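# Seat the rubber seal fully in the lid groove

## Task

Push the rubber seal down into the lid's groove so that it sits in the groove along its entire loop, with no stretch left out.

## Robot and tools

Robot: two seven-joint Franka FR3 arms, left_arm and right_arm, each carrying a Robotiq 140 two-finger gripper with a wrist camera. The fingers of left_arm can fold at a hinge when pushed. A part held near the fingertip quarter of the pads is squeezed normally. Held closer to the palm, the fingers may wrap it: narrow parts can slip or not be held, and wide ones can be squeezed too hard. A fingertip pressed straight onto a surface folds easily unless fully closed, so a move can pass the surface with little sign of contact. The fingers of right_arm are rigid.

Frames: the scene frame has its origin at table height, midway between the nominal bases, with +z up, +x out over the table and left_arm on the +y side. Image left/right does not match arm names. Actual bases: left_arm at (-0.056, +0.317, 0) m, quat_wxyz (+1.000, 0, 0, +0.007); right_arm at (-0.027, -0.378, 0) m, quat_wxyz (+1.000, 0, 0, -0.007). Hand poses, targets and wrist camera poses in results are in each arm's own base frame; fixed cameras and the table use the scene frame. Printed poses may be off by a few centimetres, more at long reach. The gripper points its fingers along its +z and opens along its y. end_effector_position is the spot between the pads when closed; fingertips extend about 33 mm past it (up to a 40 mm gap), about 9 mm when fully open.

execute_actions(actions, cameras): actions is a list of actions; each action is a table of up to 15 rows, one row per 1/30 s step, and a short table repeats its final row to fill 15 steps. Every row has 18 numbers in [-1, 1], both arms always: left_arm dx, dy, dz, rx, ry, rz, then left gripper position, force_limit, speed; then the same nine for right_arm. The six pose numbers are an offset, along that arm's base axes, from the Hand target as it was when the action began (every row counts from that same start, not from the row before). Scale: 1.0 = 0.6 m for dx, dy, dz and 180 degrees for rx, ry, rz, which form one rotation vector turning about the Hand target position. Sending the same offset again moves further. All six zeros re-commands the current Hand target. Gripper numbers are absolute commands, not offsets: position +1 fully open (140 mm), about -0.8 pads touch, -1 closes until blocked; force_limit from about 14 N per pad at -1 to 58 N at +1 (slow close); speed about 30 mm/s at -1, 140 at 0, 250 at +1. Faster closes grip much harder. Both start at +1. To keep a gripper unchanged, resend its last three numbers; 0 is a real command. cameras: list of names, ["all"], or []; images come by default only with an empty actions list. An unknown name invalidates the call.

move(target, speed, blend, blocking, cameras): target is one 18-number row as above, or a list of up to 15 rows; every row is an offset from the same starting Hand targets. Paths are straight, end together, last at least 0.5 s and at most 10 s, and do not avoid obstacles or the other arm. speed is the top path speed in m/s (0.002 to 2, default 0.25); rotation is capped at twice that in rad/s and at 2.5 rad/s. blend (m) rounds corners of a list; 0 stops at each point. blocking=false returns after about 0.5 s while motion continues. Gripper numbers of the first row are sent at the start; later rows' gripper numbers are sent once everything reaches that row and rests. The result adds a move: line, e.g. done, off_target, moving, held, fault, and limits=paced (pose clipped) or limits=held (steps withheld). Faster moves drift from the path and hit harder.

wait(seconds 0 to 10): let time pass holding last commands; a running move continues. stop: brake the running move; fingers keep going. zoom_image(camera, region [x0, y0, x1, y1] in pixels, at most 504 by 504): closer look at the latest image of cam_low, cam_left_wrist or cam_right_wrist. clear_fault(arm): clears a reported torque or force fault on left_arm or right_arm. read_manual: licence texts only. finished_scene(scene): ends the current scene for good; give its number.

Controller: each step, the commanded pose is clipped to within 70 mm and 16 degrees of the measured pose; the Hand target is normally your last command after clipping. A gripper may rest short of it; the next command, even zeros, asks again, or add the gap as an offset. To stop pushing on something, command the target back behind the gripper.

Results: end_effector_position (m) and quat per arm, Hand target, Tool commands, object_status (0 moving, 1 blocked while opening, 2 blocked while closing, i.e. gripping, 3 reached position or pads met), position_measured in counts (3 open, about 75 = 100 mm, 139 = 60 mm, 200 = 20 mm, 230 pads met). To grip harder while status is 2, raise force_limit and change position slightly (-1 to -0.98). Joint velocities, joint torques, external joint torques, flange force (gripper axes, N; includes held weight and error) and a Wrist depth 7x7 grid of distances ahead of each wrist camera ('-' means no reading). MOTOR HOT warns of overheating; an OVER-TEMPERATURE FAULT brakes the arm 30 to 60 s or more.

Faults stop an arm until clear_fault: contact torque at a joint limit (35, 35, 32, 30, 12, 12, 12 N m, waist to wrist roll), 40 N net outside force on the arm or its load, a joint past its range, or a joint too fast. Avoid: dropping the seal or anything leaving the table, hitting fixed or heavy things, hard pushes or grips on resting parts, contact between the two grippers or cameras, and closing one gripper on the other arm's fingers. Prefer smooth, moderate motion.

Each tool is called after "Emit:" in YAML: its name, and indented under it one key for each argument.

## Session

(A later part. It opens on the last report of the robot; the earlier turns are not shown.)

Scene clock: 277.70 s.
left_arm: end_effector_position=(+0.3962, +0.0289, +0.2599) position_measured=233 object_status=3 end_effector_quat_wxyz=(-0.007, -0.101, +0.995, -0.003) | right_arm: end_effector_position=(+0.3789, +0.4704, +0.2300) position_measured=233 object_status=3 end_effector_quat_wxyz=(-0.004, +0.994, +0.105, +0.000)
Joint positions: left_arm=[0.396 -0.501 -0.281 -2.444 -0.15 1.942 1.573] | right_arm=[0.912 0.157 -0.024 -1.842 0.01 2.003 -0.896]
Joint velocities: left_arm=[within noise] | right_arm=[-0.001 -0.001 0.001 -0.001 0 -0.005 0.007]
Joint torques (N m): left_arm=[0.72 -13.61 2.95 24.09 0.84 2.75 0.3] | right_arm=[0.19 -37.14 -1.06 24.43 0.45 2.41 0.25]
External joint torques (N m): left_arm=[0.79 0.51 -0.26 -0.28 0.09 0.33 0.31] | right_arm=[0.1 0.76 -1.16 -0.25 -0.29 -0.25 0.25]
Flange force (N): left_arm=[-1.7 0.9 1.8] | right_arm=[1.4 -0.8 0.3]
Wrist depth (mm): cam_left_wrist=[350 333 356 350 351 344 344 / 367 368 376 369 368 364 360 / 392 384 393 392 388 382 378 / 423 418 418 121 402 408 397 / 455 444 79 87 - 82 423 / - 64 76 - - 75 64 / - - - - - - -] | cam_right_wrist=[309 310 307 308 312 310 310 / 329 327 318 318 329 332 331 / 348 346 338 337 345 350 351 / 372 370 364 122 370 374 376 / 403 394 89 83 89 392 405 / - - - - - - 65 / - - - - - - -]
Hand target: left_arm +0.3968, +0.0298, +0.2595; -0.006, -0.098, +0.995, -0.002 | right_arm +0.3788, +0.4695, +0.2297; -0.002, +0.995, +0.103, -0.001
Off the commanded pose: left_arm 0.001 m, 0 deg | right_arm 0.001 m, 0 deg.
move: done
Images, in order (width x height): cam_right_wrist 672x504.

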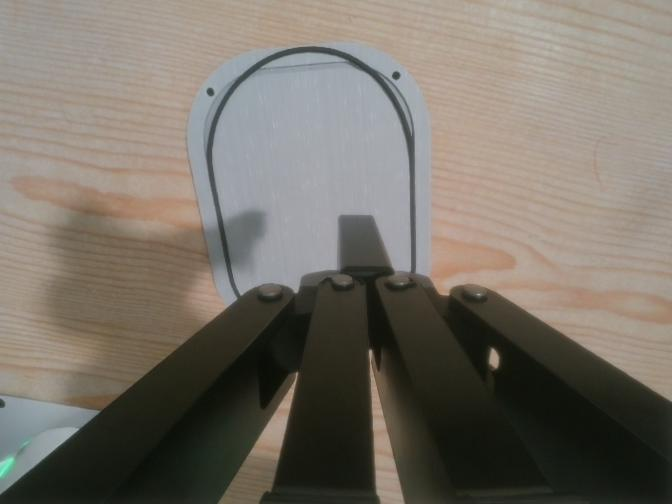

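Emit:
move:
  target:
    - [0,0,0,0,0,0,-0.3,-1,0,-0.1807,-0.452,0,0,0,0,-1,-1,0]
    - [0.1452,-0.379,-0.2325,0,0,0.493,-0.3,-1,0,-0.1807,-0.452,0,0,0,0,-1,-1,0]
  speed: 0.3
  cameras: ["cam_left_wrist","cam_low"]

Scene clock: 284.20 s.
left_arm: end_effector_position=(+0.4847, -0.1973, +0.1204) position_measured=167 object_status=3 end_effector_quat_wxyz=(+0.002, +0.763, -0.647, +0.007) | right_arm: end_effector_position=(+0.2713, +0.1996, +0.2302) position_measured=233 object_status=3 end_effector_quat_wxyz=(-0.003, +0.995, +0.100, +0.000)
Joint positions: left_arm=[1.393 -0.257 -1.757 -2.277 -0.354 2.307 -0.294] | right_arm=[0.804 -0.695 -0.157 -2.676 -0.104 1.989 -1.046]
Joint velocities: left_arm=[0.001 0.001 0.001 -0.001 -0.003 -0.005 -0.003] | right_arm=[within noise]
Joint torques (N m): left_arm=[1.13 8.17 7.2 21.41 0.21 2.4 -0.24] | right_arm=[0.04 -9.2 1.01 23.57 0.58 2.38 -0.16]
External joint torques (N m): left_arm=[1.17 -2.22 -0.44 -0.07 -0.36 -0.25 -0.24] | right_arm=[0.05 -0.83 -0.77 -1.02 -0.18 -0.29 -0.16]
Flange force (N): left_arm=[0.0 0.0 0.0] | right_arm=[-4.3 4.1 0.8]
Wrist depth (mm): cam_left_wrist=[225 226 223 223 217 214 212 / 240 239 237 230 225 223 222 / 251 253 251 244 238 236 236 / 266 265 260 252 167 252 250 / 281 80 93 281 263 93 88 / - 70 - 299 302 - - / - - - 325 325 - -] | cam_right_wrist=[304 311 312 313 312 312 310 / 331 329 333 332 332 332 331 / 355 355 349 352 352 352 355 / 380 380 379 122 378 377 380 / 407 401 89 83 89 388 405 / - - - - - - 65 / - - - - - - -]
Hand target: left_arm +0.4839, -0.1976, +0.1200; +0.003, +0.766, -0.643, +0.006 | right_arm +0.2704, +0.1983, +0.2297; -0.002, +0.995, +0.103, -0.001
Off the commanded pose: left_arm 0.001 m, 1 deg | right_arm 0.002 m, 0 deg.
move: done; limits=paced
Images, in order (width x height): cam_low 672x504, cam_left_wrist 672x504.

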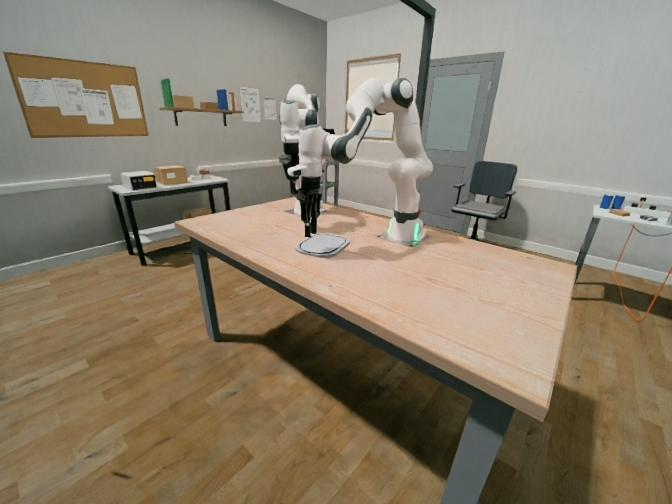

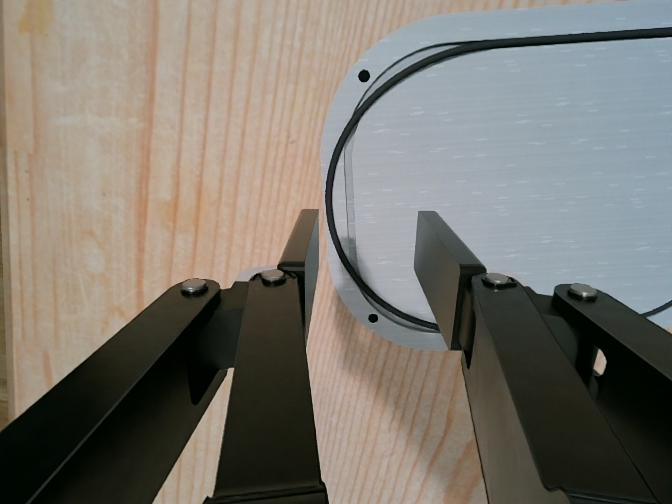

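Emit:
move:
  target:
    - [0.033,0.006,-0.06,0,0,0,-0.3,-1,0,0,0,0,0,0,0,-1,-1,0]
    - [0.033,0.006,-0.1,0,0,0,-0.3,-1,0,0,0,0,0,0,0,-1,-1,0]
  speed: 0.15
  blend: 0.02
  cameras: ["cam_left_wrist"]

Scene clock: 286.10 s.
left_arm: end_effector_position=(+0.5026, -0.1933, +0.0592) position_measured=167 object_status=3 end_effector_quat_wxyz=(+0.003, +0.769, -0.640, +0.004) | right_arm: end_effector_position=(+0.2713, +0.1996, +0.2302) position_measured=233 object_status=3 end_effector_quat_wxyz=(-0.003, +0.995, +0.100, +0.000)
Joint positions: left_arm=[1.722 -0.42 -2.079 -2.237 -0.554 2.378 -0.162] | right_arm=[0.804 -0.695 -0.157 -2.676 -0.104 1.989 -1.046]
Joint velocities: left_arm=[0.001 -0.002 -0.001 -0.001 0 0 0.007] | right_arm=[within noise]
Joint torques (N m): left_arm=[1.17 21.23 10.86 18.99 0.5 2.93 0.36] | right_arm=[0.04 -9.17 1.1 23.63 0.59 2.39 -0.1]
External joint torques (N m): left_arm=[1.24 -1.52 -0.34 -0.16 -0.03 0.31 0.36] | right_arm=[0.07 -0.7 -0.7 -1 -0.17 -0.28 -0.1]
Flange force (N): left_arm=[1.7 -8.6 8.3] | right_arm=[-4.0 3.6 0.9]
Wrist depth (mm): cam_left_wrist=[170 170 170 170 164 160 158 / 180 181 179 177 168 167 166 / 191 191 191 187 179 178 177 / 202 202 199 191 184 187 187 / 214 80 93 212 198 93 87 / - 70 - 227 229 - - / - - - 247 247 - -] | cam_right_wrist=[- 311 312 313 314 311 310 / 323 328 332 332 330 333 330 / 362 353 352 352 350 353 352 / 381 377 382 122 379 377 378 / 404 402 89 83 90 393 403 / - - - - - - 65 / - - - - - - -]
Hand target: left_arm +0.5037, -0.1940, +0.0600; +0.003, +0.766, -0.643, +0.006 | right_arm +0.2704, +0.1983, +0.2297; -0.002, +0.995, +0.103, -0.001
Off the commanded pose: left_arm 0.002 m, 1 deg | right_arm 0.002 m, 0 deg.
move: done; blend cut to 0.012 m at target 1
Images, in order (width x height): cam_left_wrist 672x504.

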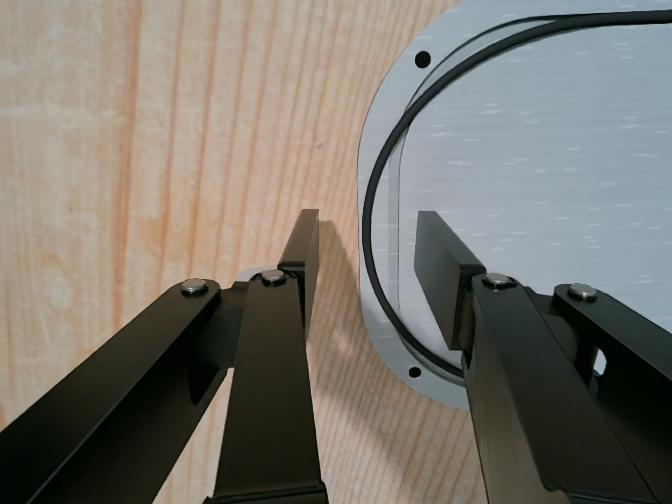

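Emit:
move:
  target:
    - [0,0,-0.0155,0,0,0,-0.3,-1,0,0,0,0,0,0,0,-1,-1,0]
  speed: 0.04
  cameras: ["cam_left_wrist"]

Scene clock: 287.13 s.
left_arm: end_effector_position=(+0.5032, -0.1941, +0.0513) position_measured=167 object_status=3 end_effector_quat_wxyz=(+0.003, +0.767, -0.641, +0.005) | right_arm: end_effector_position=(+0.2713, +0.1996, +0.2302) position_measured=233 object_status=3 end_effector_quat_wxyz=(-0.003, +0.995, +0.100, +0.000)
Joint positions: left_arm=[1.752 -0.43 -2.114 -2.237 -0.567 2.395 -0.15] | right_arm=[0.804 -0.695 -0.157 -2.676 -0.104 1.989 -1.046]
Joint velocities: left_arm=[0 0.001 -0.002 -0.001 0.001 0.005 0.004] | right_arm=[within noise]
Joint torques (N m): left_arm=[1.37 21.54 11.21 18.22 0.32 2.92 0.31] | right_arm=[0.08 -9.23 1.12 23.58 0.6 2.37 -0.13]
External joint torques (N m): left_arm=[1.2 -2.29 -0.25 -0.56 -0.2 0.3 0.31] | right_arm=[0.04 -0.97 -0.74 -0.84 -0.16 -0.27 -0.13]
Flange force (N): left_arm=[1.7 -8.5 9.9] | right_arm=[-4.5 4.0 0.4]
Wrist depth (mm): cam_left_wrist=[164 164 163 162 158 153 152 / 173 172 172 172 160 159 162 / 183 182 183 180 170 170 169 / 195 193 191 182 175 179 178 / 204 80 93 203 187 93 93 / - 70 - 216 220 - - / - - - 237 236 - -] | cam_right_wrist=[303 308 314 315 314 313 312 / 321 327 334 333 332 332 330 / 361 354 353 354 354 350 352 / 380 378 376 122 376 378 377 / 403 402 89 83 89 395 406 / - - - - - - 65 / - - - - - - -]
Hand target: left_arm +0.5037, -0.1940, +0.0507; +0.003, +0.766, -0.643, +0.006 | right_arm +0.2704, +0.1983, +0.2297; -0.002, +0.995, +0.103, -0.001
Off the commanded pose: left_arm 0.001 m, 0 deg | right_arm 0.002 m, 0 deg.
move: done
Images, in order (width x height): cam_left_wrist 672x504.

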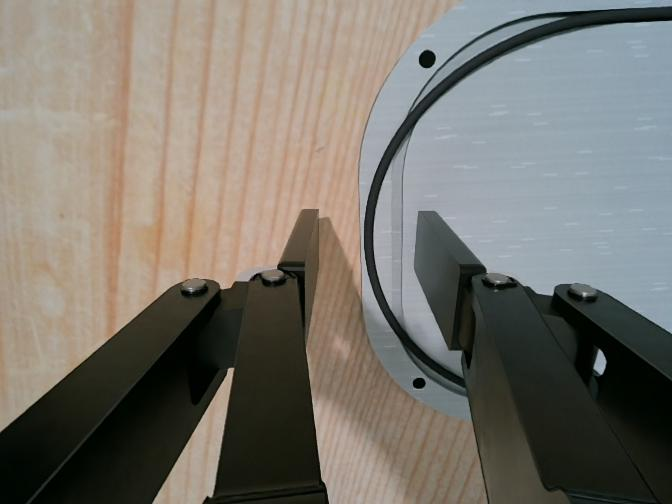

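Emit:
move:
  target:
    - [0,0,0.0045,0,0,0,-0.3,-1,0,0,0,0,0,0,0,-1,-1,0]
    - [0,0,0.0045,0,0,0,-1,-1,-1,0,0,0,0,0,0,-1,-1,0]
  speed: 0.04
  cameras: ["cam_left_wrist"]

Emit:
zoom_image:
  camera: "cam_left_wrist"
  region: [310, 60, 450, 240]

Scene clock: 289.57 s.
left_arm: end_effector_position=(+0.5043, -0.1941, +0.0530) position_measured=230 object_status=0 end_effector_quat_wxyz=(+0.003, +0.767, -0.641, +0.007) | right_arm: end_effector_position=(+0.2713, +0.1996, +0.2302) position_measured=233 object_status=3 end_effector_quat_wxyz=(-0.003, +0.995, +0.100, +0.000)
Joint positions: left_arm=[1.749 -0.427 -2.11 -2.237 -0.566 2.395 -0.149] | right_arm=[0.804 -0.695 -0.157 -2.676 -0.104 1.989 -1.046]
Joint torques (N m): left_arm=[0.3 21.81 11.7 18.33 0.7 2.59 0.14] | right_arm=[0.05 -9.17 1.1 23.61 0.59 2.37 -0.15]
External joint torques (N m): left_arm=[0.18 -1.85 0.33 -0.55 0.18 -0.04 0.14] | right_arm=[0.05 -0.81 -0.7 -0.92 -0.17 -0.29 -0.15]
Flange force (N): left_arm=[0.7 -2.6 3.1] | right_arm=[-4.1 3.8 0.6]
Wrist depth (mm): cam_left_wrist=[165 165 165 165 160 154 154 / 174 176 173 173 162 159 160 / 185 185 183 181 171 170 170 / 196 196 195 147 179 182 180 / 209 206 79 87 - 81 190 / - 64 76 - - 75 - / - - - - - - -] | cam_right_wrist=[297 311 314 313 313 311 312 / - 329 331 334 331 331 331 / 357 356 352 356 355 353 354 / 379 376 379 122 377 376 377 / 404 398 89 83 89 393 403 / - - - - - - 65 / - - - - - - -]
Hand target: left_arm +0.5037, -0.1940, +0.0534; +0.003, +0.766, -0.643, +0.006 | right_arm +0.2704, +0.1983, +0.2297; -0.002, +0.995, +0.103, -0.001
Off the commanded pose: left_arm 0.001 m, 0 deg | right_arm 0.002 m, 0 deg.
move: done
Images, in order (width x height): cam_left_wrist 672x504.

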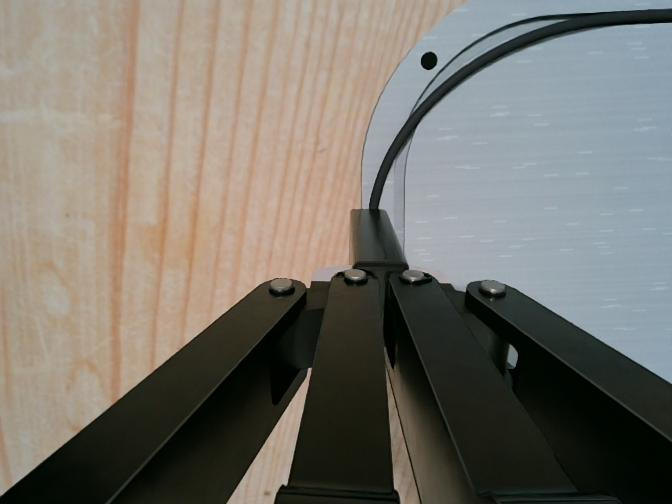

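Scaled by 2.800 from the camera's 672x504 image, which has a finer 960x720 frame.

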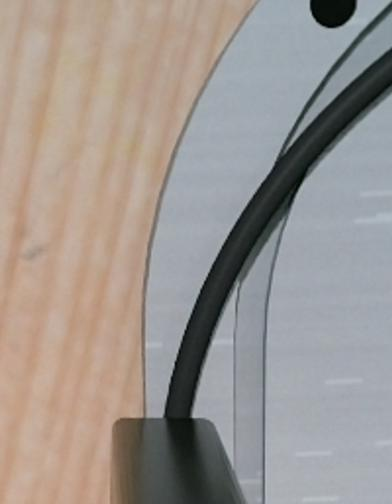

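Emit:
move:
  target:
    - [0,0,0.0,0,0,0,-0.3,-1,0,0,0,0,0,0,0,-1,-1,0]
    - [0,0,-0.0067,0,0,0,-0.3,-1,0,0,0,0,0,0,0,-1,-1,0]
  speed: 0.03

Scene clock: 291.23 s.
left_arm: end_effector_position=(+0.5035, -0.1944, +0.0503) position_measured=167 object_status=3 end_effector_quat_wxyz=(+0.003, +0.767, -0.642, +0.006) | right_arm: end_effector_position=(+0.2713, +0.1996, +0.2302) position_measured=233 object_status=3 end_effector_quat_wxyz=(-0.003, +0.995, +0.100, +0.000)
Joint positions: left_arm=[1.759 -0.429 -2.123 -2.237 -0.567 2.399 -0.149] | right_arm=[0.804 -0.695 -0.157 -2.676 -0.104 1.989 -1.046]
Joint velocities: left_arm=[0.002 -0.001 -0.004 0 0.001 0.003 0] | right_arm=[within noise]
Joint torques (N m): left_arm=[1.33 21.68 10.8 17.99 0.48 3.02 0.28] | right_arm=[0.04 -9.24 1.11 23.61 0.59 2.39 -0.11]
External joint torques (N m): left_arm=[1.43 -2.32 -0.35 -0.87 -0.04 0.4 0.28] | right_arm=[0.02 -0.94 -0.72 -0.83 -0.17 -0.26 -0.11]
Flange force (N): left_arm=[1.0 -8.1 10.4] | right_arm=[-4.4 3.9 0.4]
Wrist depth (mm): cam_left_wrist=[162 163 162 162 157 151 150 / 172 172 172 170 159 158 158 / 182 182 181 179 168 168 167 / 193 192 188 181 174 178 178 / 203 80 93 201 188 93 92 / - 70 - 218 218 - - / - - - 236 235 - -] | cam_right_wrist=[303 308 313 314 314 313 314 / 319 326 330 332 336 332 332 / 355 353 355 355 354 351 354 / 374 376 376 122 373 378 374 / 406 403 89 83 89 395 405 / - - - - - - 65 / - - - - - - -]
Hand target: left_arm +0.5037, -0.1940, +0.0494; +0.003, +0.766, -0.643, +0.006 | right_arm +0.2704, +0.1983, +0.2297; -0.002, +0.995, +0.103, -0.001
Off the commanded pose: left_arm 0.001 m, 0 deg | right_arm 0.002 m, 0 deg.
move: done

Close at this height.

Emit:
move:
  target:
    - [0,0,-0.0008,0,0,0,-0.3,-1,0,0,0,0,0,0,0,-1,-1,0]
    - [0,0,-0.0008,0,0,0,-1,-1,-1,0,0,0,0,0,0,-1,-1,0]
  speed: 0.03
  cameras: ["cam_left_wrist"]

Emit:
zoom_image:
  camera: "cam_left_wrist"
  region: [310, 60, 450, 240]

Scene clock: 293.50 s.
left_arm: end_effector_position=(+0.5036, -0.1944, +0.0495) position_measured=225 object_status=2 end_effector_quat_wxyz=(+0.003, +0.767, -0.642, +0.006) | right_arm: end_effector_position=(+0.2713, +0.1996, +0.2302) position_measured=233 object_status=3 end_effector_quat_wxyz=(-0.003, +0.995, +0.100, +0.000)
Joint positions: left_arm=[1.763 -0.429 -2.127 -2.238 -0.567 2.401 -0.149] | right_arm=[0.804 -0.695 -0.157 -2.676 -0.104 1.989 -1.046]
Joint torques (N m): left_arm=[1.1 21.74 10.81 17.96 0.47 2.96 0.27] | right_arm=[0.02 -9.19 1.07 23.61 0.57 2.38 -0.14]
External joint torques (N m): left_arm=[0.99 -2.31 -0.46 -0.77 -0.04 0.35 0.27] | right_arm=[-0.02 -0.81 -0.77 -0.95 -0.19 -0.29 -0.14]
Flange force (N): left_arm=[1.4 -7.1 9.6] | right_arm=[-4.1 4.0 0.7]
Wrist depth (mm): cam_left_wrist=[162 162 161 161 158 151 150 / 172 171 170 169 159 158 157 / 181 181 180 178 168 167 167 / 191 193 191 147 175 178 176 / 204 202 81 87 - 81 189 / - 64 74 58 - 76 64 / - - - - - - -] | cam_right_wrist=[307 311 314 316 314 311 313 / 322 328 332 331 332 331 333 / 356 354 353 352 353 351 352 / 378 379 377 122 376 376 376 / 404 399 89 83 89 391 404 / - - - - - - 65 / - - - - - - -]
Hand target: left_arm +0.5037, -0.1940, +0.0489; +0.003, +0.766, -0.643, +0.006 | right_arm +0.2704, +0.1983, +0.2297; -0.002, +0.995, +0.103, -0.001
Off the commanded pose: left_arm 0.001 m, 0 deg | right_arm 0.002 m, 0 deg.
move: done
Images, in order (width x height): cam_left_wrist 672x504.

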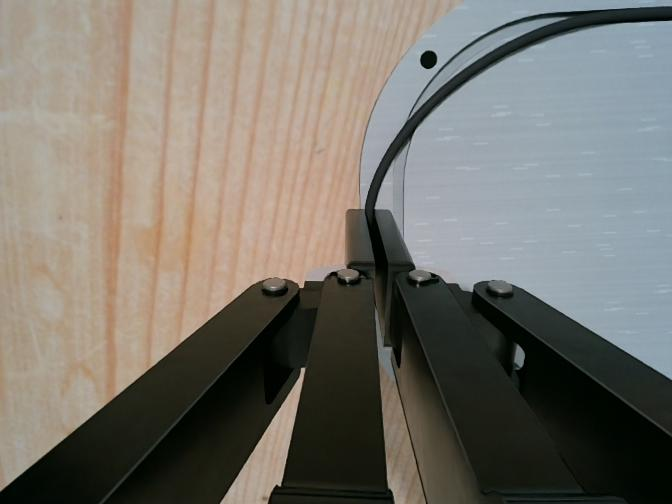

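Scaled by 2.800 from the camera's 672x504 image, which has a finer 960x720 frame.

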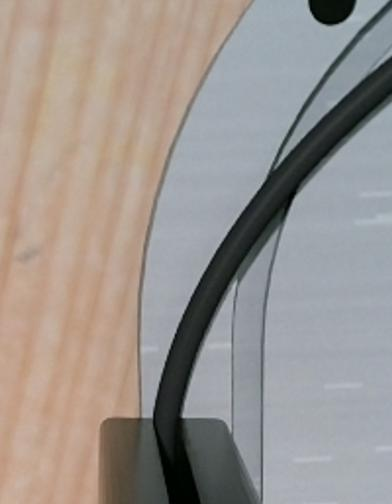

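Emit:
move:
  target:
    - [0,0,0.001,0,0,0,-1,-1,-1,0,0,0,0,0,0,-1,-1,0]
    - [-0.0197,-0.0035,0.001,0,0,0,-1,-1,-1,0,0,0,0,0,0,-1,-1,0]
  speed: 0.04
  cameras: ["cam_left_wrist"]

Emit:
zoom_image:
  camera: "cam_left_wrist"
  region: [310, 0, 530, 240]

Scene clock: 295.17 s.
left_arm: end_effector_position=(+0.4921, -0.1965, +0.0495) position_measured=225 object_status=2 end_effector_quat_wxyz=(+0.004, +0.764, -0.645, +0.006) | right_arm: end_effector_position=(+0.2713, +0.1996, +0.2302) position_measured=233 object_status=3 end_effector_quat_wxyz=(-0.003, +0.995, +0.100, +0.000)
Joint positions: left_arm=[1.715 -0.406 -2.097 -2.275 -0.559 2.417 -0.153] | right_arm=[0.804 -0.695 -0.157 -2.676 -0.104 1.989 -1.046]
Joint torques (N m): left_arm=[0.61 20.24 10.83 17.72 0.48 2.78 -0.27] | right_arm=[0 -9.16 1.1 23.62 0.58 2.37 -0.14]
External joint torques (N m): left_arm=[0.62 -2.32 0.12 -1.12 -0.03 0.15 -0.27] | right_arm=[0 -0.74 -0.7 -0.98 -0.19 -0.3 -0.14]
Flange force (N): left_arm=[1.1 -3.3 6.1] | right_arm=[-4.1 3.8 0.8]
Wrist depth (mm): cam_left_wrist=[163 162 162 161 151 150 150 / 172 170 171 168 158 158 156 / 181 181 180 172 168 168 167 / 192 192 191 147 175 177 177 / 205 203 81 87 - 81 189 / - 64 74 58 - 76 64 / - - - - - - -] | cam_right_wrist=[304 309 315 315 312 311 313 / 323 329 332 334 333 333 332 / 357 355 355 356 355 353 354 / 380 377 377 122 373 376 374 / 405 401 89 83 89 394 404 / - - - - - - 65 / - - - - - - -]
Hand target: left_arm +0.4919, -0.1961, +0.0495; +0.003, +0.766, -0.643, +0.006 | right_arm +0.2704, +0.1983, +0.2297; -0.002, +0.995, +0.103, -0.001
Off the commanded pose: left_arm 0.000 m, 0 deg | right_arm 0.002 m, 0 deg.
move: done
Images, in order (width x height): cam_left_wrist 672x504.

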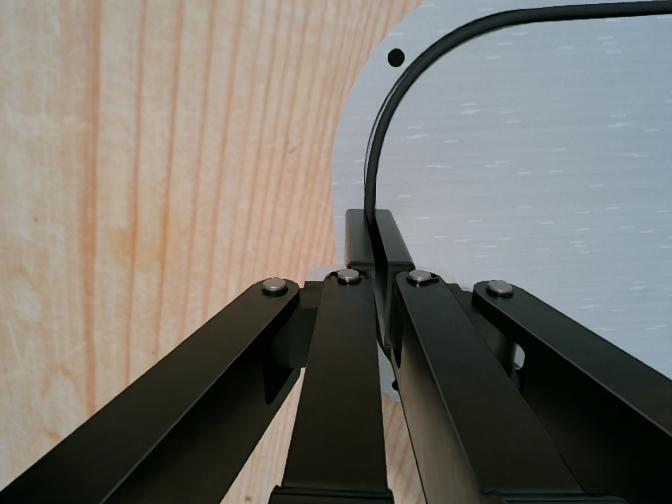

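Scaled by 2.100 from the camera's 672x504 image, which has a finer 960x720 frame.

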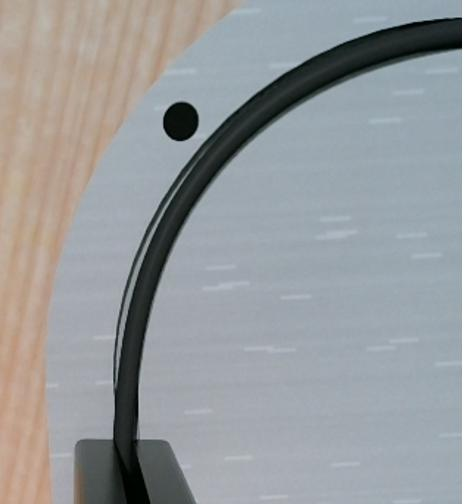

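Emit:
move:
  target:
    - [0,0,-0.0045,0,0,0,-1,-1,-1,0,0,0,0,0,0,-1,-1,0]
  speed: 0.03
  cameras: ["cam_left_wrist"]

Emit:
zoom_image:
  camera: "cam_left_wrist"
  region: [310, 0, 530, 240]

Scene clock: 296.03 s.
left_arm: end_effector_position=(+0.4922, -0.1965, +0.0491) position_measured=225 object_status=2 end_effector_quat_wxyz=(+0.004, +0.765, -0.645, +0.006) | right_arm: end_effector_position=(+0.2713, +0.1996, +0.2302) position_measured=233 object_status=3 end_effector_quat_wxyz=(-0.003, +0.995, +0.100, +0.000)
Joint positions: left_arm=[1.717 -0.407 -2.099 -2.275 -0.561 2.418 -0.154] | right_arm=[0.804 -0.695 -0.157 -2.676 -0.104 1.989 -1.046]
Joint torques (N m): left_arm=[1.95 17.66 8.83 17.19 -0.13 3.48 -0.01] | right_arm=[0.05 -9.17 1.12 23.59 0.57 2.37 -0.18]
External joint torques (N m): left_arm=[1.92 -4.89 -1.89 -1.54 -0.63 0.86 -0.01] | right_arm=[0.05 -0.78 -0.68 -0.94 -0.19 -0.28 -0.18]
Flange force (N): left_arm=[5.8 -17.0 24.8] | right_arm=[-4.0 3.8 0.7]
Wrist depth (mm): cam_left_wrist=[162 162 161 161 150 150 149 / 170 171 170 166 159 157 157 / 180 181 180 172 167 167 166 / 192 192 192 147 175 174 176 / 206 202 81 87 - 81 188 / - 64 74 58 - 76 64 / - - - - - - -] | cam_right_wrist=[- 308 313 315 312 311 310 / 329 325 334 332 333 334 331 / 353 353 351 353 351 354 356 / 379 376 377 122 377 376 376 / 404 397 89 83 89 395 405 / - - - - - - 65 / - - - - - - -]
Hand target: left_arm +0.4919, -0.1961, +0.0468; +0.003, +0.766, -0.643, +0.006 | right_arm +0.2704, +0.1983, +0.2297; -0.002, +0.995, +0.103, -0.001
Off the commanded pose: left_arm 0.002 m, 0 deg | right_arm 0.002 m, 0 deg.
move: done
Images, in order (width x height): cam_left_wrist 672x504.

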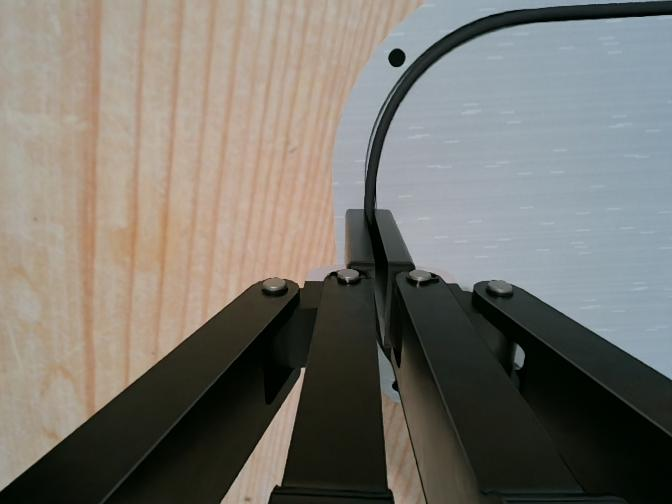

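Scaled by 2.100 from the camera's 672x504 image, which has a finer 960x720 frame.

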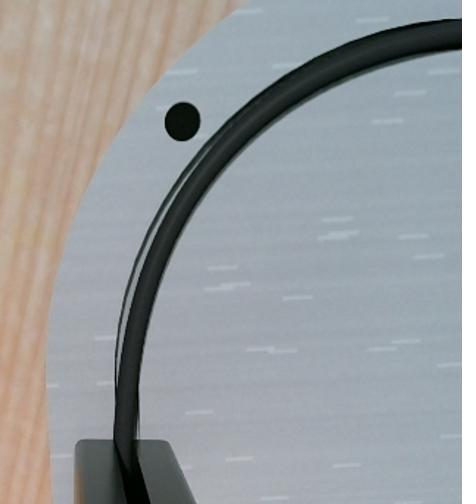

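Emit:
move:
  target:
    - [0,0,-0.0015,0,0,0,-1,-1,-1,0,0,0,0,0,0,-1,-1,0]
    - [0,0,0.0005,0,0,0,-0.74,-1,-1,0,0,0,0,0,0,-1,-1,0]
    - [0,0,0.015,0,0,0,-0.74,-1,-1,0,0,0,0,0,0,-1,-1,0]
  speed: 0.03
  cameras: ["cam_left_wrist"]

Emit:
zoom_image:
  camera: "cam_left_wrist"
  region: [310, 0, 530, 240]

Scene clock: 298.63 s.
left_arm: end_effector_position=(+0.4929, -0.1962, +0.0556) position_measured=222 object_status=3 end_effector_quat_wxyz=(+0.003, +0.764, -0.645, +0.007) | right_arm: end_effector_position=(+0.2713, +0.1996, +0.2302) position_measured=233 object_status=3 end_effector_quat_wxyz=(-0.003, +0.995, +0.100, +0.000)
Joint positions: left_arm=[1.691 -0.399 -2.07 -2.275 -0.55 2.409 -0.16] | right_arm=[0.804 -0.695 -0.157 -2.676 -0.104 1.989 -1.046]
Joint velocities: left_arm=[-0.001 0.002 0.001 0 0 -0.003 -0.003] | right_arm=[within noise]
Joint torques (N m): left_arm=[0.2 19.49 11.14 18.46 0.61 2.36 -0.22] | right_arm=[0.01 -9.24 1.09 23.58 0.58 2.39 -0.19]
External joint torques (N m): left_arm=[0.12 -2.22 0.41 -0.52 0.1 -0.28 -0.22] | right_arm=[0 -0.82 -0.73 -1.05 -0.18 -0.29 -0.19]
Flange force (N): left_arm=[1.9 -3.1 2.7] | right_arm=[-4.4 4.2 0.9]
Wrist depth (mm): cam_left_wrist=[168 168 167 167 158 155 155 / 178 179 177 174 164 164 165 / 188 187 187 179 173 173 173 / 200 199 198 130 179 184 183 / 213 209 81 87 87 81 192 / - 64 75 58 - 74 64 / - - - - - - -] | cam_right_wrist=[304 312 313 315 315 313 311 / 321 325 332 332 332 332 333 / 359 351 353 356 352 353 355 / 377 377 382 122 377 379 375 / 404 400 89 83 89 391 404 / - - - - - - 65 / - - - - - - -]
Hand target: left_arm +0.4919, -0.1961, +0.0558; +0.003, +0.766, -0.643, +0.006 | right_arm +0.2704, +0.1983, +0.2297; -0.002, +0.995, +0.103, -0.001
Off the commanded pose: left_arm 0.001 m, 0 deg | right_arm 0.002 m, 0 deg.
move: done
Images, in order (width x height): cam_left_wrist 672x504.

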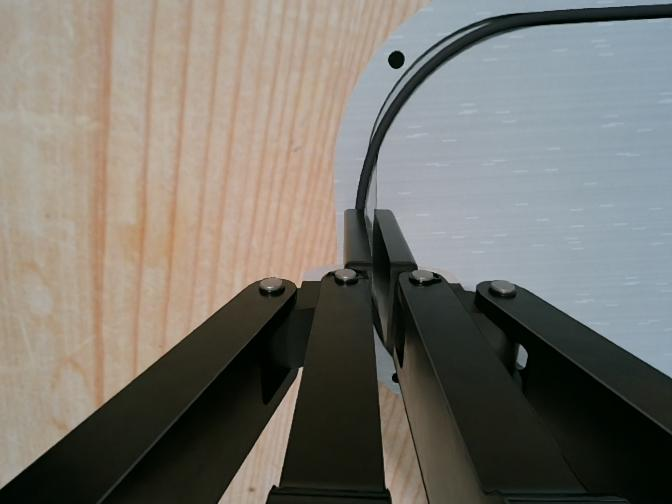

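Scaled by 2.100 from the camera's 672x504 image, which has a finer 960x720 frame.

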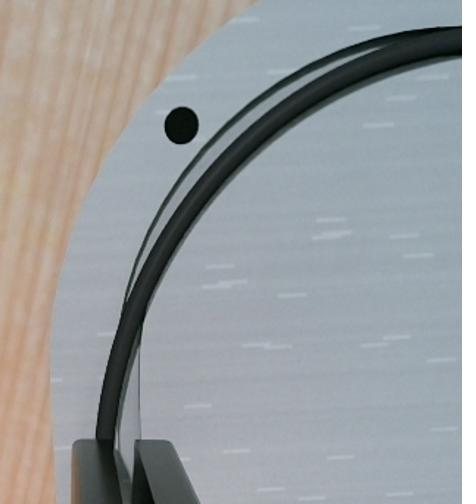

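Emit:
move:
  target:
    - [0,0,0.06,0,0,0,-0.7,-1,0,0,0,0,0,0,0,-1,-1,0]
    - [0.0,0.5,0.3,0,0,0,-0.7,-1,0,0,0,0,0,0,0,-1,-1,0]
    - [0.0,0.5,0.3,0,0,0,-0.7,-1,0,0.1942,0.3557,-0.2578,0,0,0,-1,-1,0]
  speed: [0.15,0.3,0.25]
  cameras: ["cam_right_wrist","cam_low"]

Emit:
zoom_image:
  camera: "cam_right_wrist"
  region: [220, 0, 440, 270]

Scene clock: 305.23 s.
left_arm: end_effector_position=(+0.4923, +0.1043, +0.2367) position_measured=217 object_status=3 end_effector_quat_wxyz=(+0.001, +0.768, -0.641, +0.005) | right_arm: end_effector_position=(+0.3862, +0.4101, +0.0750) position_measured=233 object_status=3 end_effector_quat_wxyz=(+0.000, +0.994, +0.106, -0.002)
Joint positions: left_arm=[1.248 -0.272 -0.97 -2.189 -0.26 2.023 0.231] | right_arm=[0.919 0.242 -0.106 -2.157 0.04 2.394 -0.996]
Joint velocities: left_arm=[within noise] | right_arm=[0 0.002 -0.001 0.002 0.002 0.003 0.003]
Joint torques (N m): left_arm=[0.66 -11.02 6.75 23.02 0.59 2.62 0.34] | right_arm=[0.02 -36.59 -1.57 21.05 1.03 2.75 0.27]
External joint torques (N m): left_arm=[0.62 -0.15 -0.04 -0.84 -0.07 0.04 0.34] | right_arm=[0.04 0.82 -0.96 -0.51 0.47 0.12 0.27]
Flange force (N): left_arm=[-0.8 3.1 1.4] | right_arm=[0.1 0.1 1.9]
Wrist depth (mm): cam_left_wrist=[1052 332 333 329 331 328 327 / 1133 348 351 349 346 346 348 / 1188 372 369 367 365 366 363 / 1241 391 386 130 382 386 382 / 1364 410 87 76 - 81 404 / - 64 75 61 - 76 64 / - - - - - - -] | cam_right_wrist=[162 162 164 170 174 175 175 / 172 172 173 174 185 186 186 / 183 183 183 184 197 197 198 / 194 196 195 110 208 210 211 / 209 209 89 83 89 219 227 / - - - - - - 65 / - - - - - - -]
Hand target: left_arm +0.4919, +0.1039, +0.2358; +0.003, +0.766, -0.643, +0.006 | right_arm +0.3869, +0.4118, +0.0750; -0.002, +0.995, +0.103, -0.001
Off the commanded pose: left_arm 0.001 m, 0 deg | right_arm 0.002 m, 0 deg.
move: done
Images, in order (width x height): cam_low 672x504, cam_right_wrist 672x504.

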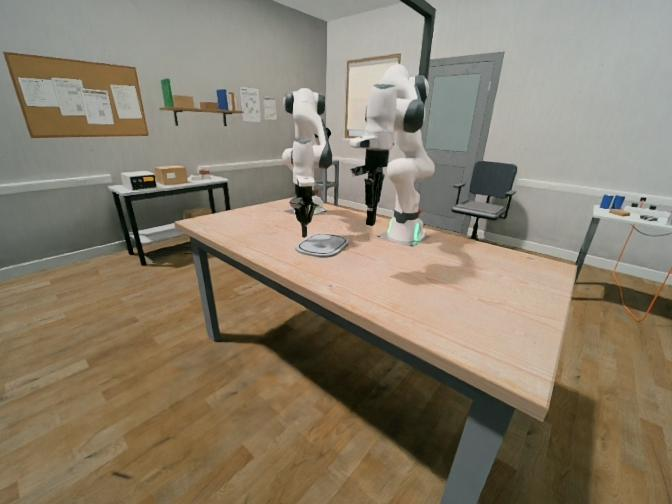

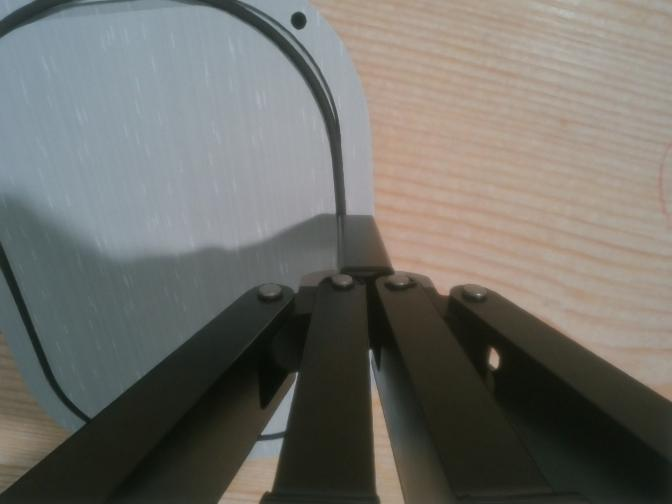

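Scaled by 1.867 from the camera's 672x504 image, which has a finer 960x720 frame.

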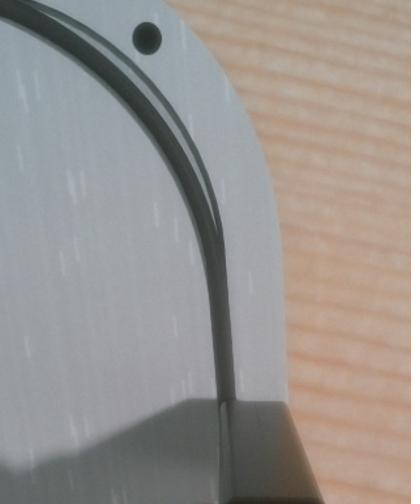

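Emit:
move:
  target:
    - [0,0,0,0,0,0,-0.7,-1,0,-0.0017,0.0082,-0.016,0,0,0,-1,-1,0]
  speed: 0.1
  cameras: ["cam_right_wrist"]

Emit:
zoom_image:
  camera: "cam_right_wrist"
  region: [260, 100, 420, 280]

Scene clock: 306.30 s.
left_arm: end_effector_position=(+0.4923, +0.1043, +0.2367) position_measured=217 object_status=3 end_effector_quat_wxyz=(+0.001, +0.768, -0.641, +0.005) | right_arm: end_effector_position=(+0.3856, +0.4144, +0.0652) position_measured=233 object_status=3 end_effector_quat_wxyz=(+0.000, +0.994, +0.105, -0.002)
Joint positions: left_arm=[1.248 -0.272 -0.97 -2.189 -0.26 2.023 0.231] | right_arm=[0.922 0.267 -0.102 -2.15 0.043 2.412 -0.99]
Joint velocities: left_arm=[within noise] | right_arm=[-0.001 0.001 0.001 0 0.001 0.004 0.002]
Joint torques (N m): left_arm=[0.65 -11.01 6.76 23 0.6 2.62 0.33] | right_arm=[0.45 -36.93 -1.36 20.95 1.01 2.76 0.22]
External joint torques (N m): left_arm=[0.64 -0.25 0.03 -0.78 -0.06 0.06 0.33] | right_arm=[0.49 0.89 -0.7 -0.29 0.47 0.15 0.22]
Flange force (N): left_arm=[-0.8 3.5 1.2] | right_arm=[0.4 -0.9 2.0]
Wrist depth (mm): cam_left_wrist=[1072 333 332 329 329 327 326 / 1105 351 348 348 346 346 344 / 1175 367 368 365 365 365 362 / 1248 392 384 130 382 388 382 / 1307 413 87 76 - 82 399 / - 64 75 61 - 76 64 / - - - - - - -] | cam_right_wrist=[155 155 154 158 166 166 167 / 162 163 163 164 176 176 177 / - 175 176 174 187 188 190 / 187 184 185 122 199 202 202 / 197 195 90 83 89 209 216 / - - - - - - 65 / - - - - - - -]
Hand target: left_arm +0.4919, +0.1039, +0.2358; +0.003, +0.766, -0.643, +0.006 | right_arm +0.3859, +0.4167, +0.0654; -0.002, +0.995, +0.103, -0.001
Off the commanded pose: left_arm 0.001 m, 0 deg | right_arm 0.002 m, 0 deg.
move: done
Images, in order (width x height): cam_right_wrist 672x504.

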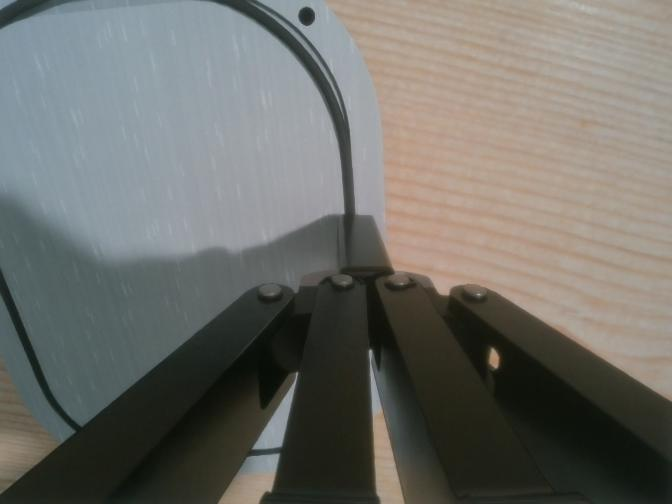

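Scaled by 2.800 from the camera's 672x504 image, which has a finer 960x720 frame.

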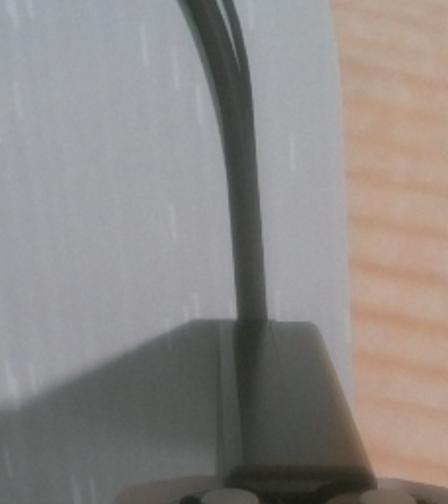

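Emit:
move:
  target:
    - [0,0,0,0,0,0,-0.7,-1,0,0,0,-0.0225,0,0,0,-1,-1,0]
  speed: 0.05

Emit:
move:
  target:
    - [0,0,0,0,0,0,-0.7,-1,0,0,0,-0.004,0,0,0,-1,-1,0]
  speed: 0.03
  cameras: ["cam_right_wrist"]

Emit:
zoom_image:
  camera: "cam_right_wrist"
  region: [220, 0, 440, 270]

Scene clock: 307.30 s.
left_arm: end_effector_position=(+0.4923, +0.1043, +0.2367) position_measured=217 object_status=3 end_effector_quat_wxyz=(+0.001, +0.768, -0.641, +0.005) | right_arm: end_effector_position=(+0.3862, +0.4174, +0.0570) position_measured=233 object_status=3 end_effector_quat_wxyz=(-0.002, +0.995, +0.104, +0.000)
Joint positions: left_arm=[1.248 -0.272 -0.97 -2.189 -0.26 2.023 0.231] | right_arm=[0.922 0.285 -0.1 -2.15 0.048 2.435 -0.99]
Joint velocities: left_arm=[within noise] | right_arm=[-0.001 0.002 0.001 0 0.001 0.003 0.001]
Joint torques (N m): left_arm=[0.66 -10.99 6.78 23.02 0.61 2.62 0.32] | right_arm=[-0.35 -33.44 -1.43 19.25 1.01 3.66 0.12]
External joint torques (N m): left_arm=[0.64 -0.11 0 -0.9 -0.05 0.03 0.32] | right_arm=[-0.45 4.92 -0.87 -1.89 0.48 1.01 0.12]
Flange force (N): left_arm=[-0.9 3.1 1.6] | right_arm=[3.6 -1.3 12.1]
Wrist depth (mm): cam_left_wrist=[1042 332 331 329 329 328 328 / 1139 351 346 348 346 347 345 / 1181 372 368 366 366 365 363 / 1270 395 387 130 382 388 384 / 1355 410 87 76 - 81 402 / - 64 75 61 - 76 64 / - - - - - - -] | cam_right_wrist=[- 149 149 152 159 159 160 / - 156 156 156 168 169 169 / 163 165 168 164 178 179 180 / 176 176 177 137 188 191 192 / 189 186 90 83 89 199 206 / - - - - - - 65 / - - - - - - -]
Hand target: left_arm +0.4919, +0.1039, +0.2358; +0.003, +0.766, -0.643, +0.006 | right_arm +0.3859, +0.4167, +0.0519; -0.002, +0.995, +0.103, -0.001
Off the commanded pose: left_arm 0.001 m, 0 deg | right_arm 0.005 m, 0 deg.
move: off_target (right_arm)

Scene clock: 308.00 s.
left_arm: end_effector_position=(+0.4923, +0.1043, +0.2367) position_measured=217 object_status=3 end_effector_quat_wxyz=(+0.001, +0.768, -0.641, +0.005) | right_arm: end_effector_position=(+0.3871, +0.4183, +0.0570) position_measured=233 object_status=3 end_effector_quat_wxyz=(-0.003, +0.995, +0.104, +0.001)
Joint positions: left_arm=[1.248 -0.272 -0.97 -2.189 -0.26 2.023 0.231] | right_arm=[0.922 0.285 -0.1 -2.15 0.048 2.44 -0.99]
Joint velocities: left_arm=[within noise] | right_arm=[0 0 0 -0.001 0 0.003 -0.001]
Joint torques (N m): left_arm=[0.67 -10.99 6.72 23.01 0.59 2.63 0.32] | right_arm=[-0.39 -31.25 -1.14 18.62 1.18 3.81 0.11]
External joint torques (N m): left_arm=[0.6 -0.24 -0.09 -0.79 -0.07 0.06 0.32] | right_arm=[-0.28 7.03 -0.39 -2.46 0.64 1.16 0.11]
Flange force (N): left_arm=[-0.7 3.2 1.4] | right_arm=[5.7 -3.3 16.7]
Wrist depth (mm): cam_left_wrist=[1110 333 332 332 328 326 328 / 1110 349 348 351 346 344 343 / 1169 369 369 367 363 362 363 / 1277 392 386 130 378 388 386 / 1323 413 87 76 - 81 402 / - 64 75 61 - 76 64 / - - - - - - -] | cam_right_wrist=[- 149 148 154 159 159 160 / 156 156 156 156 168 169 169 / 165 165 168 166 179 179 179 / 177 178 179 122 188 191 191 / 191 186 90 83 89 198 205 / - - - - - - 65 / - - - - - - -]
Hand target: left_arm +0.4919, +0.1039, +0.2358; +0.003, +0.766, -0.643, +0.006 | right_arm +0.3859, +0.4167, +0.0495; -0.002, +0.995, +0.103, -0.001
Off the commanded pose: left_arm 0.001 m, 0 deg | right_arm 0.008 m, 0 deg.
move: off_target (right_arm)
Images, in order (width x height): cam_right_wrist 672x504.

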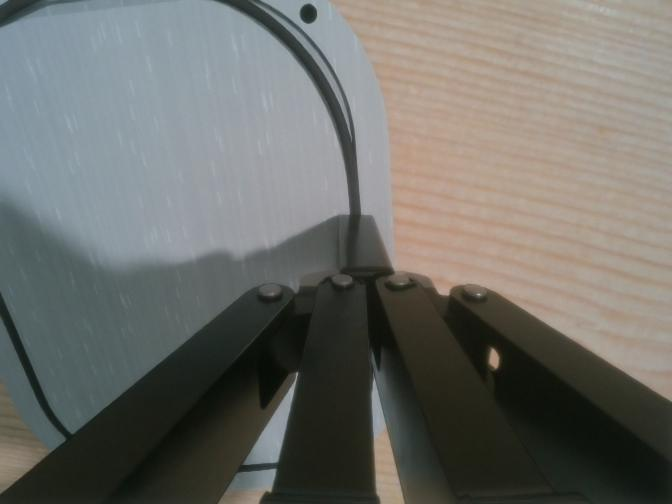

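Scaled by 1.867 from the camera's 672x504 image, which has a finer 960x720 frame.

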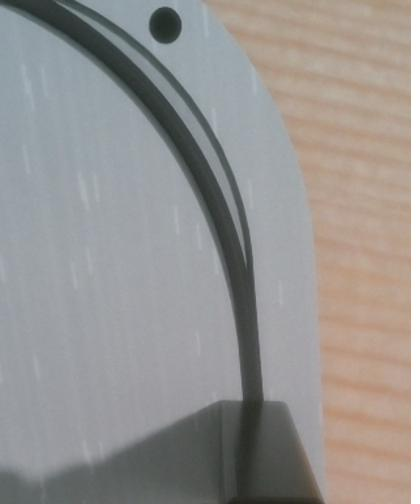

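Emit:
move:
  target:
    - [0,0,0,0,0,0,-0.7,-1,0,0,0,0.026,0,0,0,-1,-1,0]
    - [0,0,0,0,0,0,-0.7,-1,0,0.0322,0.0088,0.026,0,0,0.025,-1,-1,0]
  speed: 0.1
  cameras: ["cam_right_wrist"]

Emit:
zoom_image:
  camera: "cam_right_wrist"
  region: [220, 0, 440, 270]

Scene clock: 310.47 s.
left_arm: end_effector_position=(+0.4923, +0.1043, +0.2367) position_measured=217 object_status=3 end_effector_quat_wxyz=(+0.001, +0.768, -0.641, +0.005) | right_arm: end_effector_position=(+0.4052, +0.4227, +0.0657) position_measured=233 object_status=3 end_effector_quat_wxyz=(-0.003, +0.990, +0.138, +0.000)
Joint positions: left_arm=[1.248 -0.272 -0.97 -2.189 -0.26 2.023 0.231] | right_arm=[0.888 0.309 -0.085 -2.085 0.045 2.397 -1.074]
Joint velocities: left_arm=[within noise] | right_arm=[-0.002 -0.001 0.001 0 -0.001 0 -0.006]
Joint torques (N m): left_arm=[0.65 -10.98 6.77 22.94 0.59 2.62 0.35] | right_arm=[-0.7 -38.44 -1.12 21.24 0.22 2.37 -0.08]
External joint torques (N m): left_arm=[0.45 -0.17 -0.19 -0.88 -0.08 0.04 0.35] | right_arm=[-0.67 1.35 -0.53 -0.5 -0.35 -0.3 -0.08]
Flange force (N): left_arm=[-0.5 3.3 1.6] | right_arm=[2.2 0.1 1.8]
Wrist depth (mm): cam_left_wrist=[1047 332 332 330 328 330 327 / 1099 351 350 349 346 347 341 / 1175 370 367 365 369 363 363 / 1270 390 386 131 382 385 385 / 1300 411 87 76 - 82 402 / - 64 75 61 - 76 64 / - - - - - - -] | cam_right_wrist=[154 156 155 164 167 166 166 / 163 164 164 165 176 176 176 / 174 174 174 176 187 188 187 / 188 186 185 136 199 200 200 / 198 196 90 83 89 208 213 / - - - - - - 65 / - - - - - - -]
Hand target: left_arm +0.4919, +0.1039, +0.2358; +0.003, +0.766, -0.643, +0.006 | right_arm +0.4052, +0.4220, +0.0651; -0.002, +0.990, +0.142, -0.001
Off the commanded pose: left_arm 0.001 m, 0 deg | right_arm 0.001 m, 0 deg.
move: done
Images, in order (width x height): cam_right_wrist 672x504.

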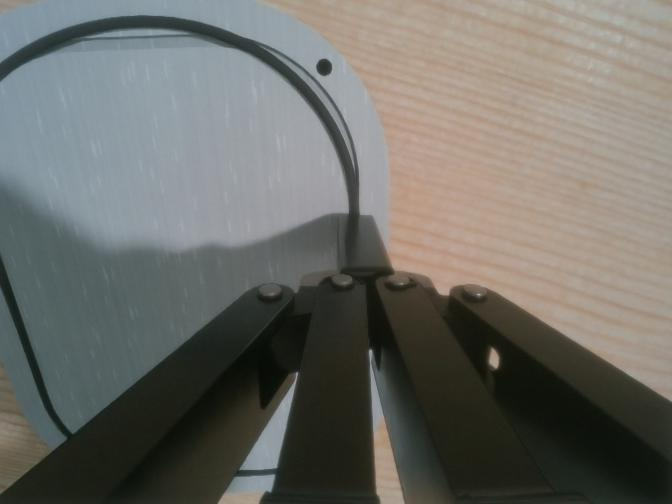

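Scaled by 1.867 from the camera's 672x504 image, which has a finer 960x720 frame.

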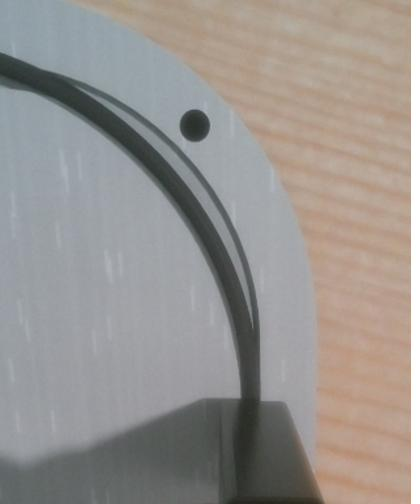

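Emit:
move:
  target:
    - [0,0,0,0,0,0,-0.7,-1,0,0.0003,-0.0015,-0.025,0,0,0,-1,-1,0]
  speed: 0.05

Emit:
move:
  target:
    - [0,0,0,0,0,0,-0.7,-1,0,0,0,-0.002,0,0,0,-1,-1,0]
  speed: 0.03
  cameras: ["cam_right_wrist"]

Emit:
zoom_image:
  camera: "cam_right_wrist"
  region: [220, 0, 440, 270]

Scene clock: 311.60 s.
left_arm: end_effector_position=(+0.4923, +0.1043, +0.2367) position_measured=217 object_status=3 end_effector_quat_wxyz=(+0.001, +0.768, -0.641, +0.005) | right_arm: end_effector_position=(+0.4056, +0.4238, +0.0573) position_measured=233 object_status=3 end_effector_quat_wxyz=(-0.003, +0.990, +0.141, +0.001)
Joint positions: left_arm=[1.248 -0.272 -0.97 -2.189 -0.26 2.023 0.231] | right_arm=[0.887 0.326 -0.083 -2.086 0.046 2.416 -1.08]
Joint velocities: left_arm=[within noise] | right_arm=[-0.001 -0.001 0.001 -0.001 0.002 0.003 -0.004]
Joint torques (N m): left_arm=[0.65 -10.94 6.75 23 0.59 2.61 0.37] | right_arm=[-1.34 -33.32 -1.79 18.78 0.77 3.63 -0.01]
External joint torques (N m): left_arm=[0.72 -0.08 0.08 -0.87 -0.06 0.04 0.37] | right_arm=[-1.34 6.75 -1.22 -2.77 0.22 0.95 -0.01]
Flange force (N): left_arm=[-1.1 3.1 1.5] | right_arm=[5.3 -0.3 15.2]
Wrist depth (mm): cam_left_wrist=[1057 332 330 332 330 326 326 / 1099 351 348 348 347 347 343 / 1169 370 371 367 365 366 360 / 1234 393 386 130 381 386 385 / 1381 410 87 76 - 82 402 / - 64 75 61 - 76 64 / - - - - - - -] | cam_right_wrist=[149 149 147 155 159 159 159 / 156 156 158 157 168 168 168 / 166 166 168 166 179 179 179 / 176 176 177 136 188 191 192 / 189 186 90 83 89 199 204 / - - - - - - 65 / - - - - - - -]
Hand target: left_arm +0.4919, +0.1039, +0.2358; +0.003, +0.766, -0.643, +0.006 | right_arm +0.4054, +0.4211, +0.0501; -0.002, +0.990, +0.142, -0.001
Off the commanded pose: left_arm 0.001 m, 0 deg | right_arm 0.008 m, 0 deg.
move: off_target (right_arm)

Scene clock: 312.30 s.
left_arm: end_effector_position=(+0.4923, +0.1043, +0.2367) position_measured=217 object_status=3 end_effector_quat_wxyz=(+0.001, +0.768, -0.641, +0.005) | right_arm: end_effector_position=(+0.4057, +0.4238, +0.0573) position_measured=233 object_status=3 end_effector_quat_wxyz=(-0.003, +0.990, +0.142, +0.001)
Joint positions: left_arm=[1.248 -0.272 -0.97 -2.189 -0.26 2.023 0.231] | right_arm=[0.887 0.326 -0.083 -2.086 0.046 2.417 -1.081]
Joint torques (N m): left_arm=[0.65 -11 6.79 23 0.59 2.61 0.31] | right_arm=[-1.26 -32.37 -1.77 18.58 0.88 4.04 -0.13]
External joint torques (N m): left_arm=[0.66 -0.14 0.05 -0.88 -0.07 0.04 0.31] | right_arm=[-1.27 7.62 -1.21 -2.92 0.32 1.36 -0.13]
Flange force (N): left_arm=[-0.9 3.3 1.5] | right_arm=[6.3 -0.6 17.7]
Wrist depth (mm): cam_left_wrist=[1062 334 331 330 328 330 327 / 1099 351 350 349 347 345 345 / 1201 370 368 369 364 365 361 / 1262 397 387 130 379 386 386 / 1323 410 87 76 - 82 402 / - 64 75 61 - 76 64 / - - - - - - -] | cam_right_wrist=[149 149 146 155 159 159 159 / 156 156 156 157 169 169 169 / 165 166 168 166 179 179 179 / 177 178 177 155 188 190 192 / 189 186 90 83 89 198 205 / - - - - - - 65 / - - - - - - -]
Hand target: left_arm +0.4919, +0.1039, +0.2358; +0.003, +0.766, -0.643, +0.006 | right_arm +0.4054, +0.4211, +0.0489; -0.002, +0.990, +0.142, -0.001
Off the commanded pose: left_arm 0.001 m, 0 deg | right_arm 0.009 m, 0 deg.
move: off_target (right_arm)
Images, in order (width x height): cam_right_wrist 672x504.

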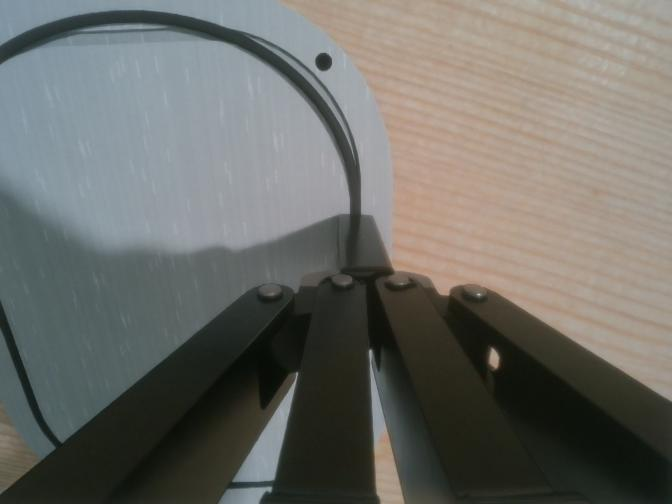

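Scaled by 1.867 from the camera's 672x504 image, which has a finer 960x720 frame.

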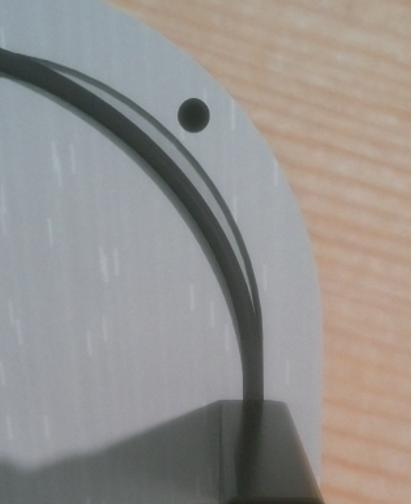

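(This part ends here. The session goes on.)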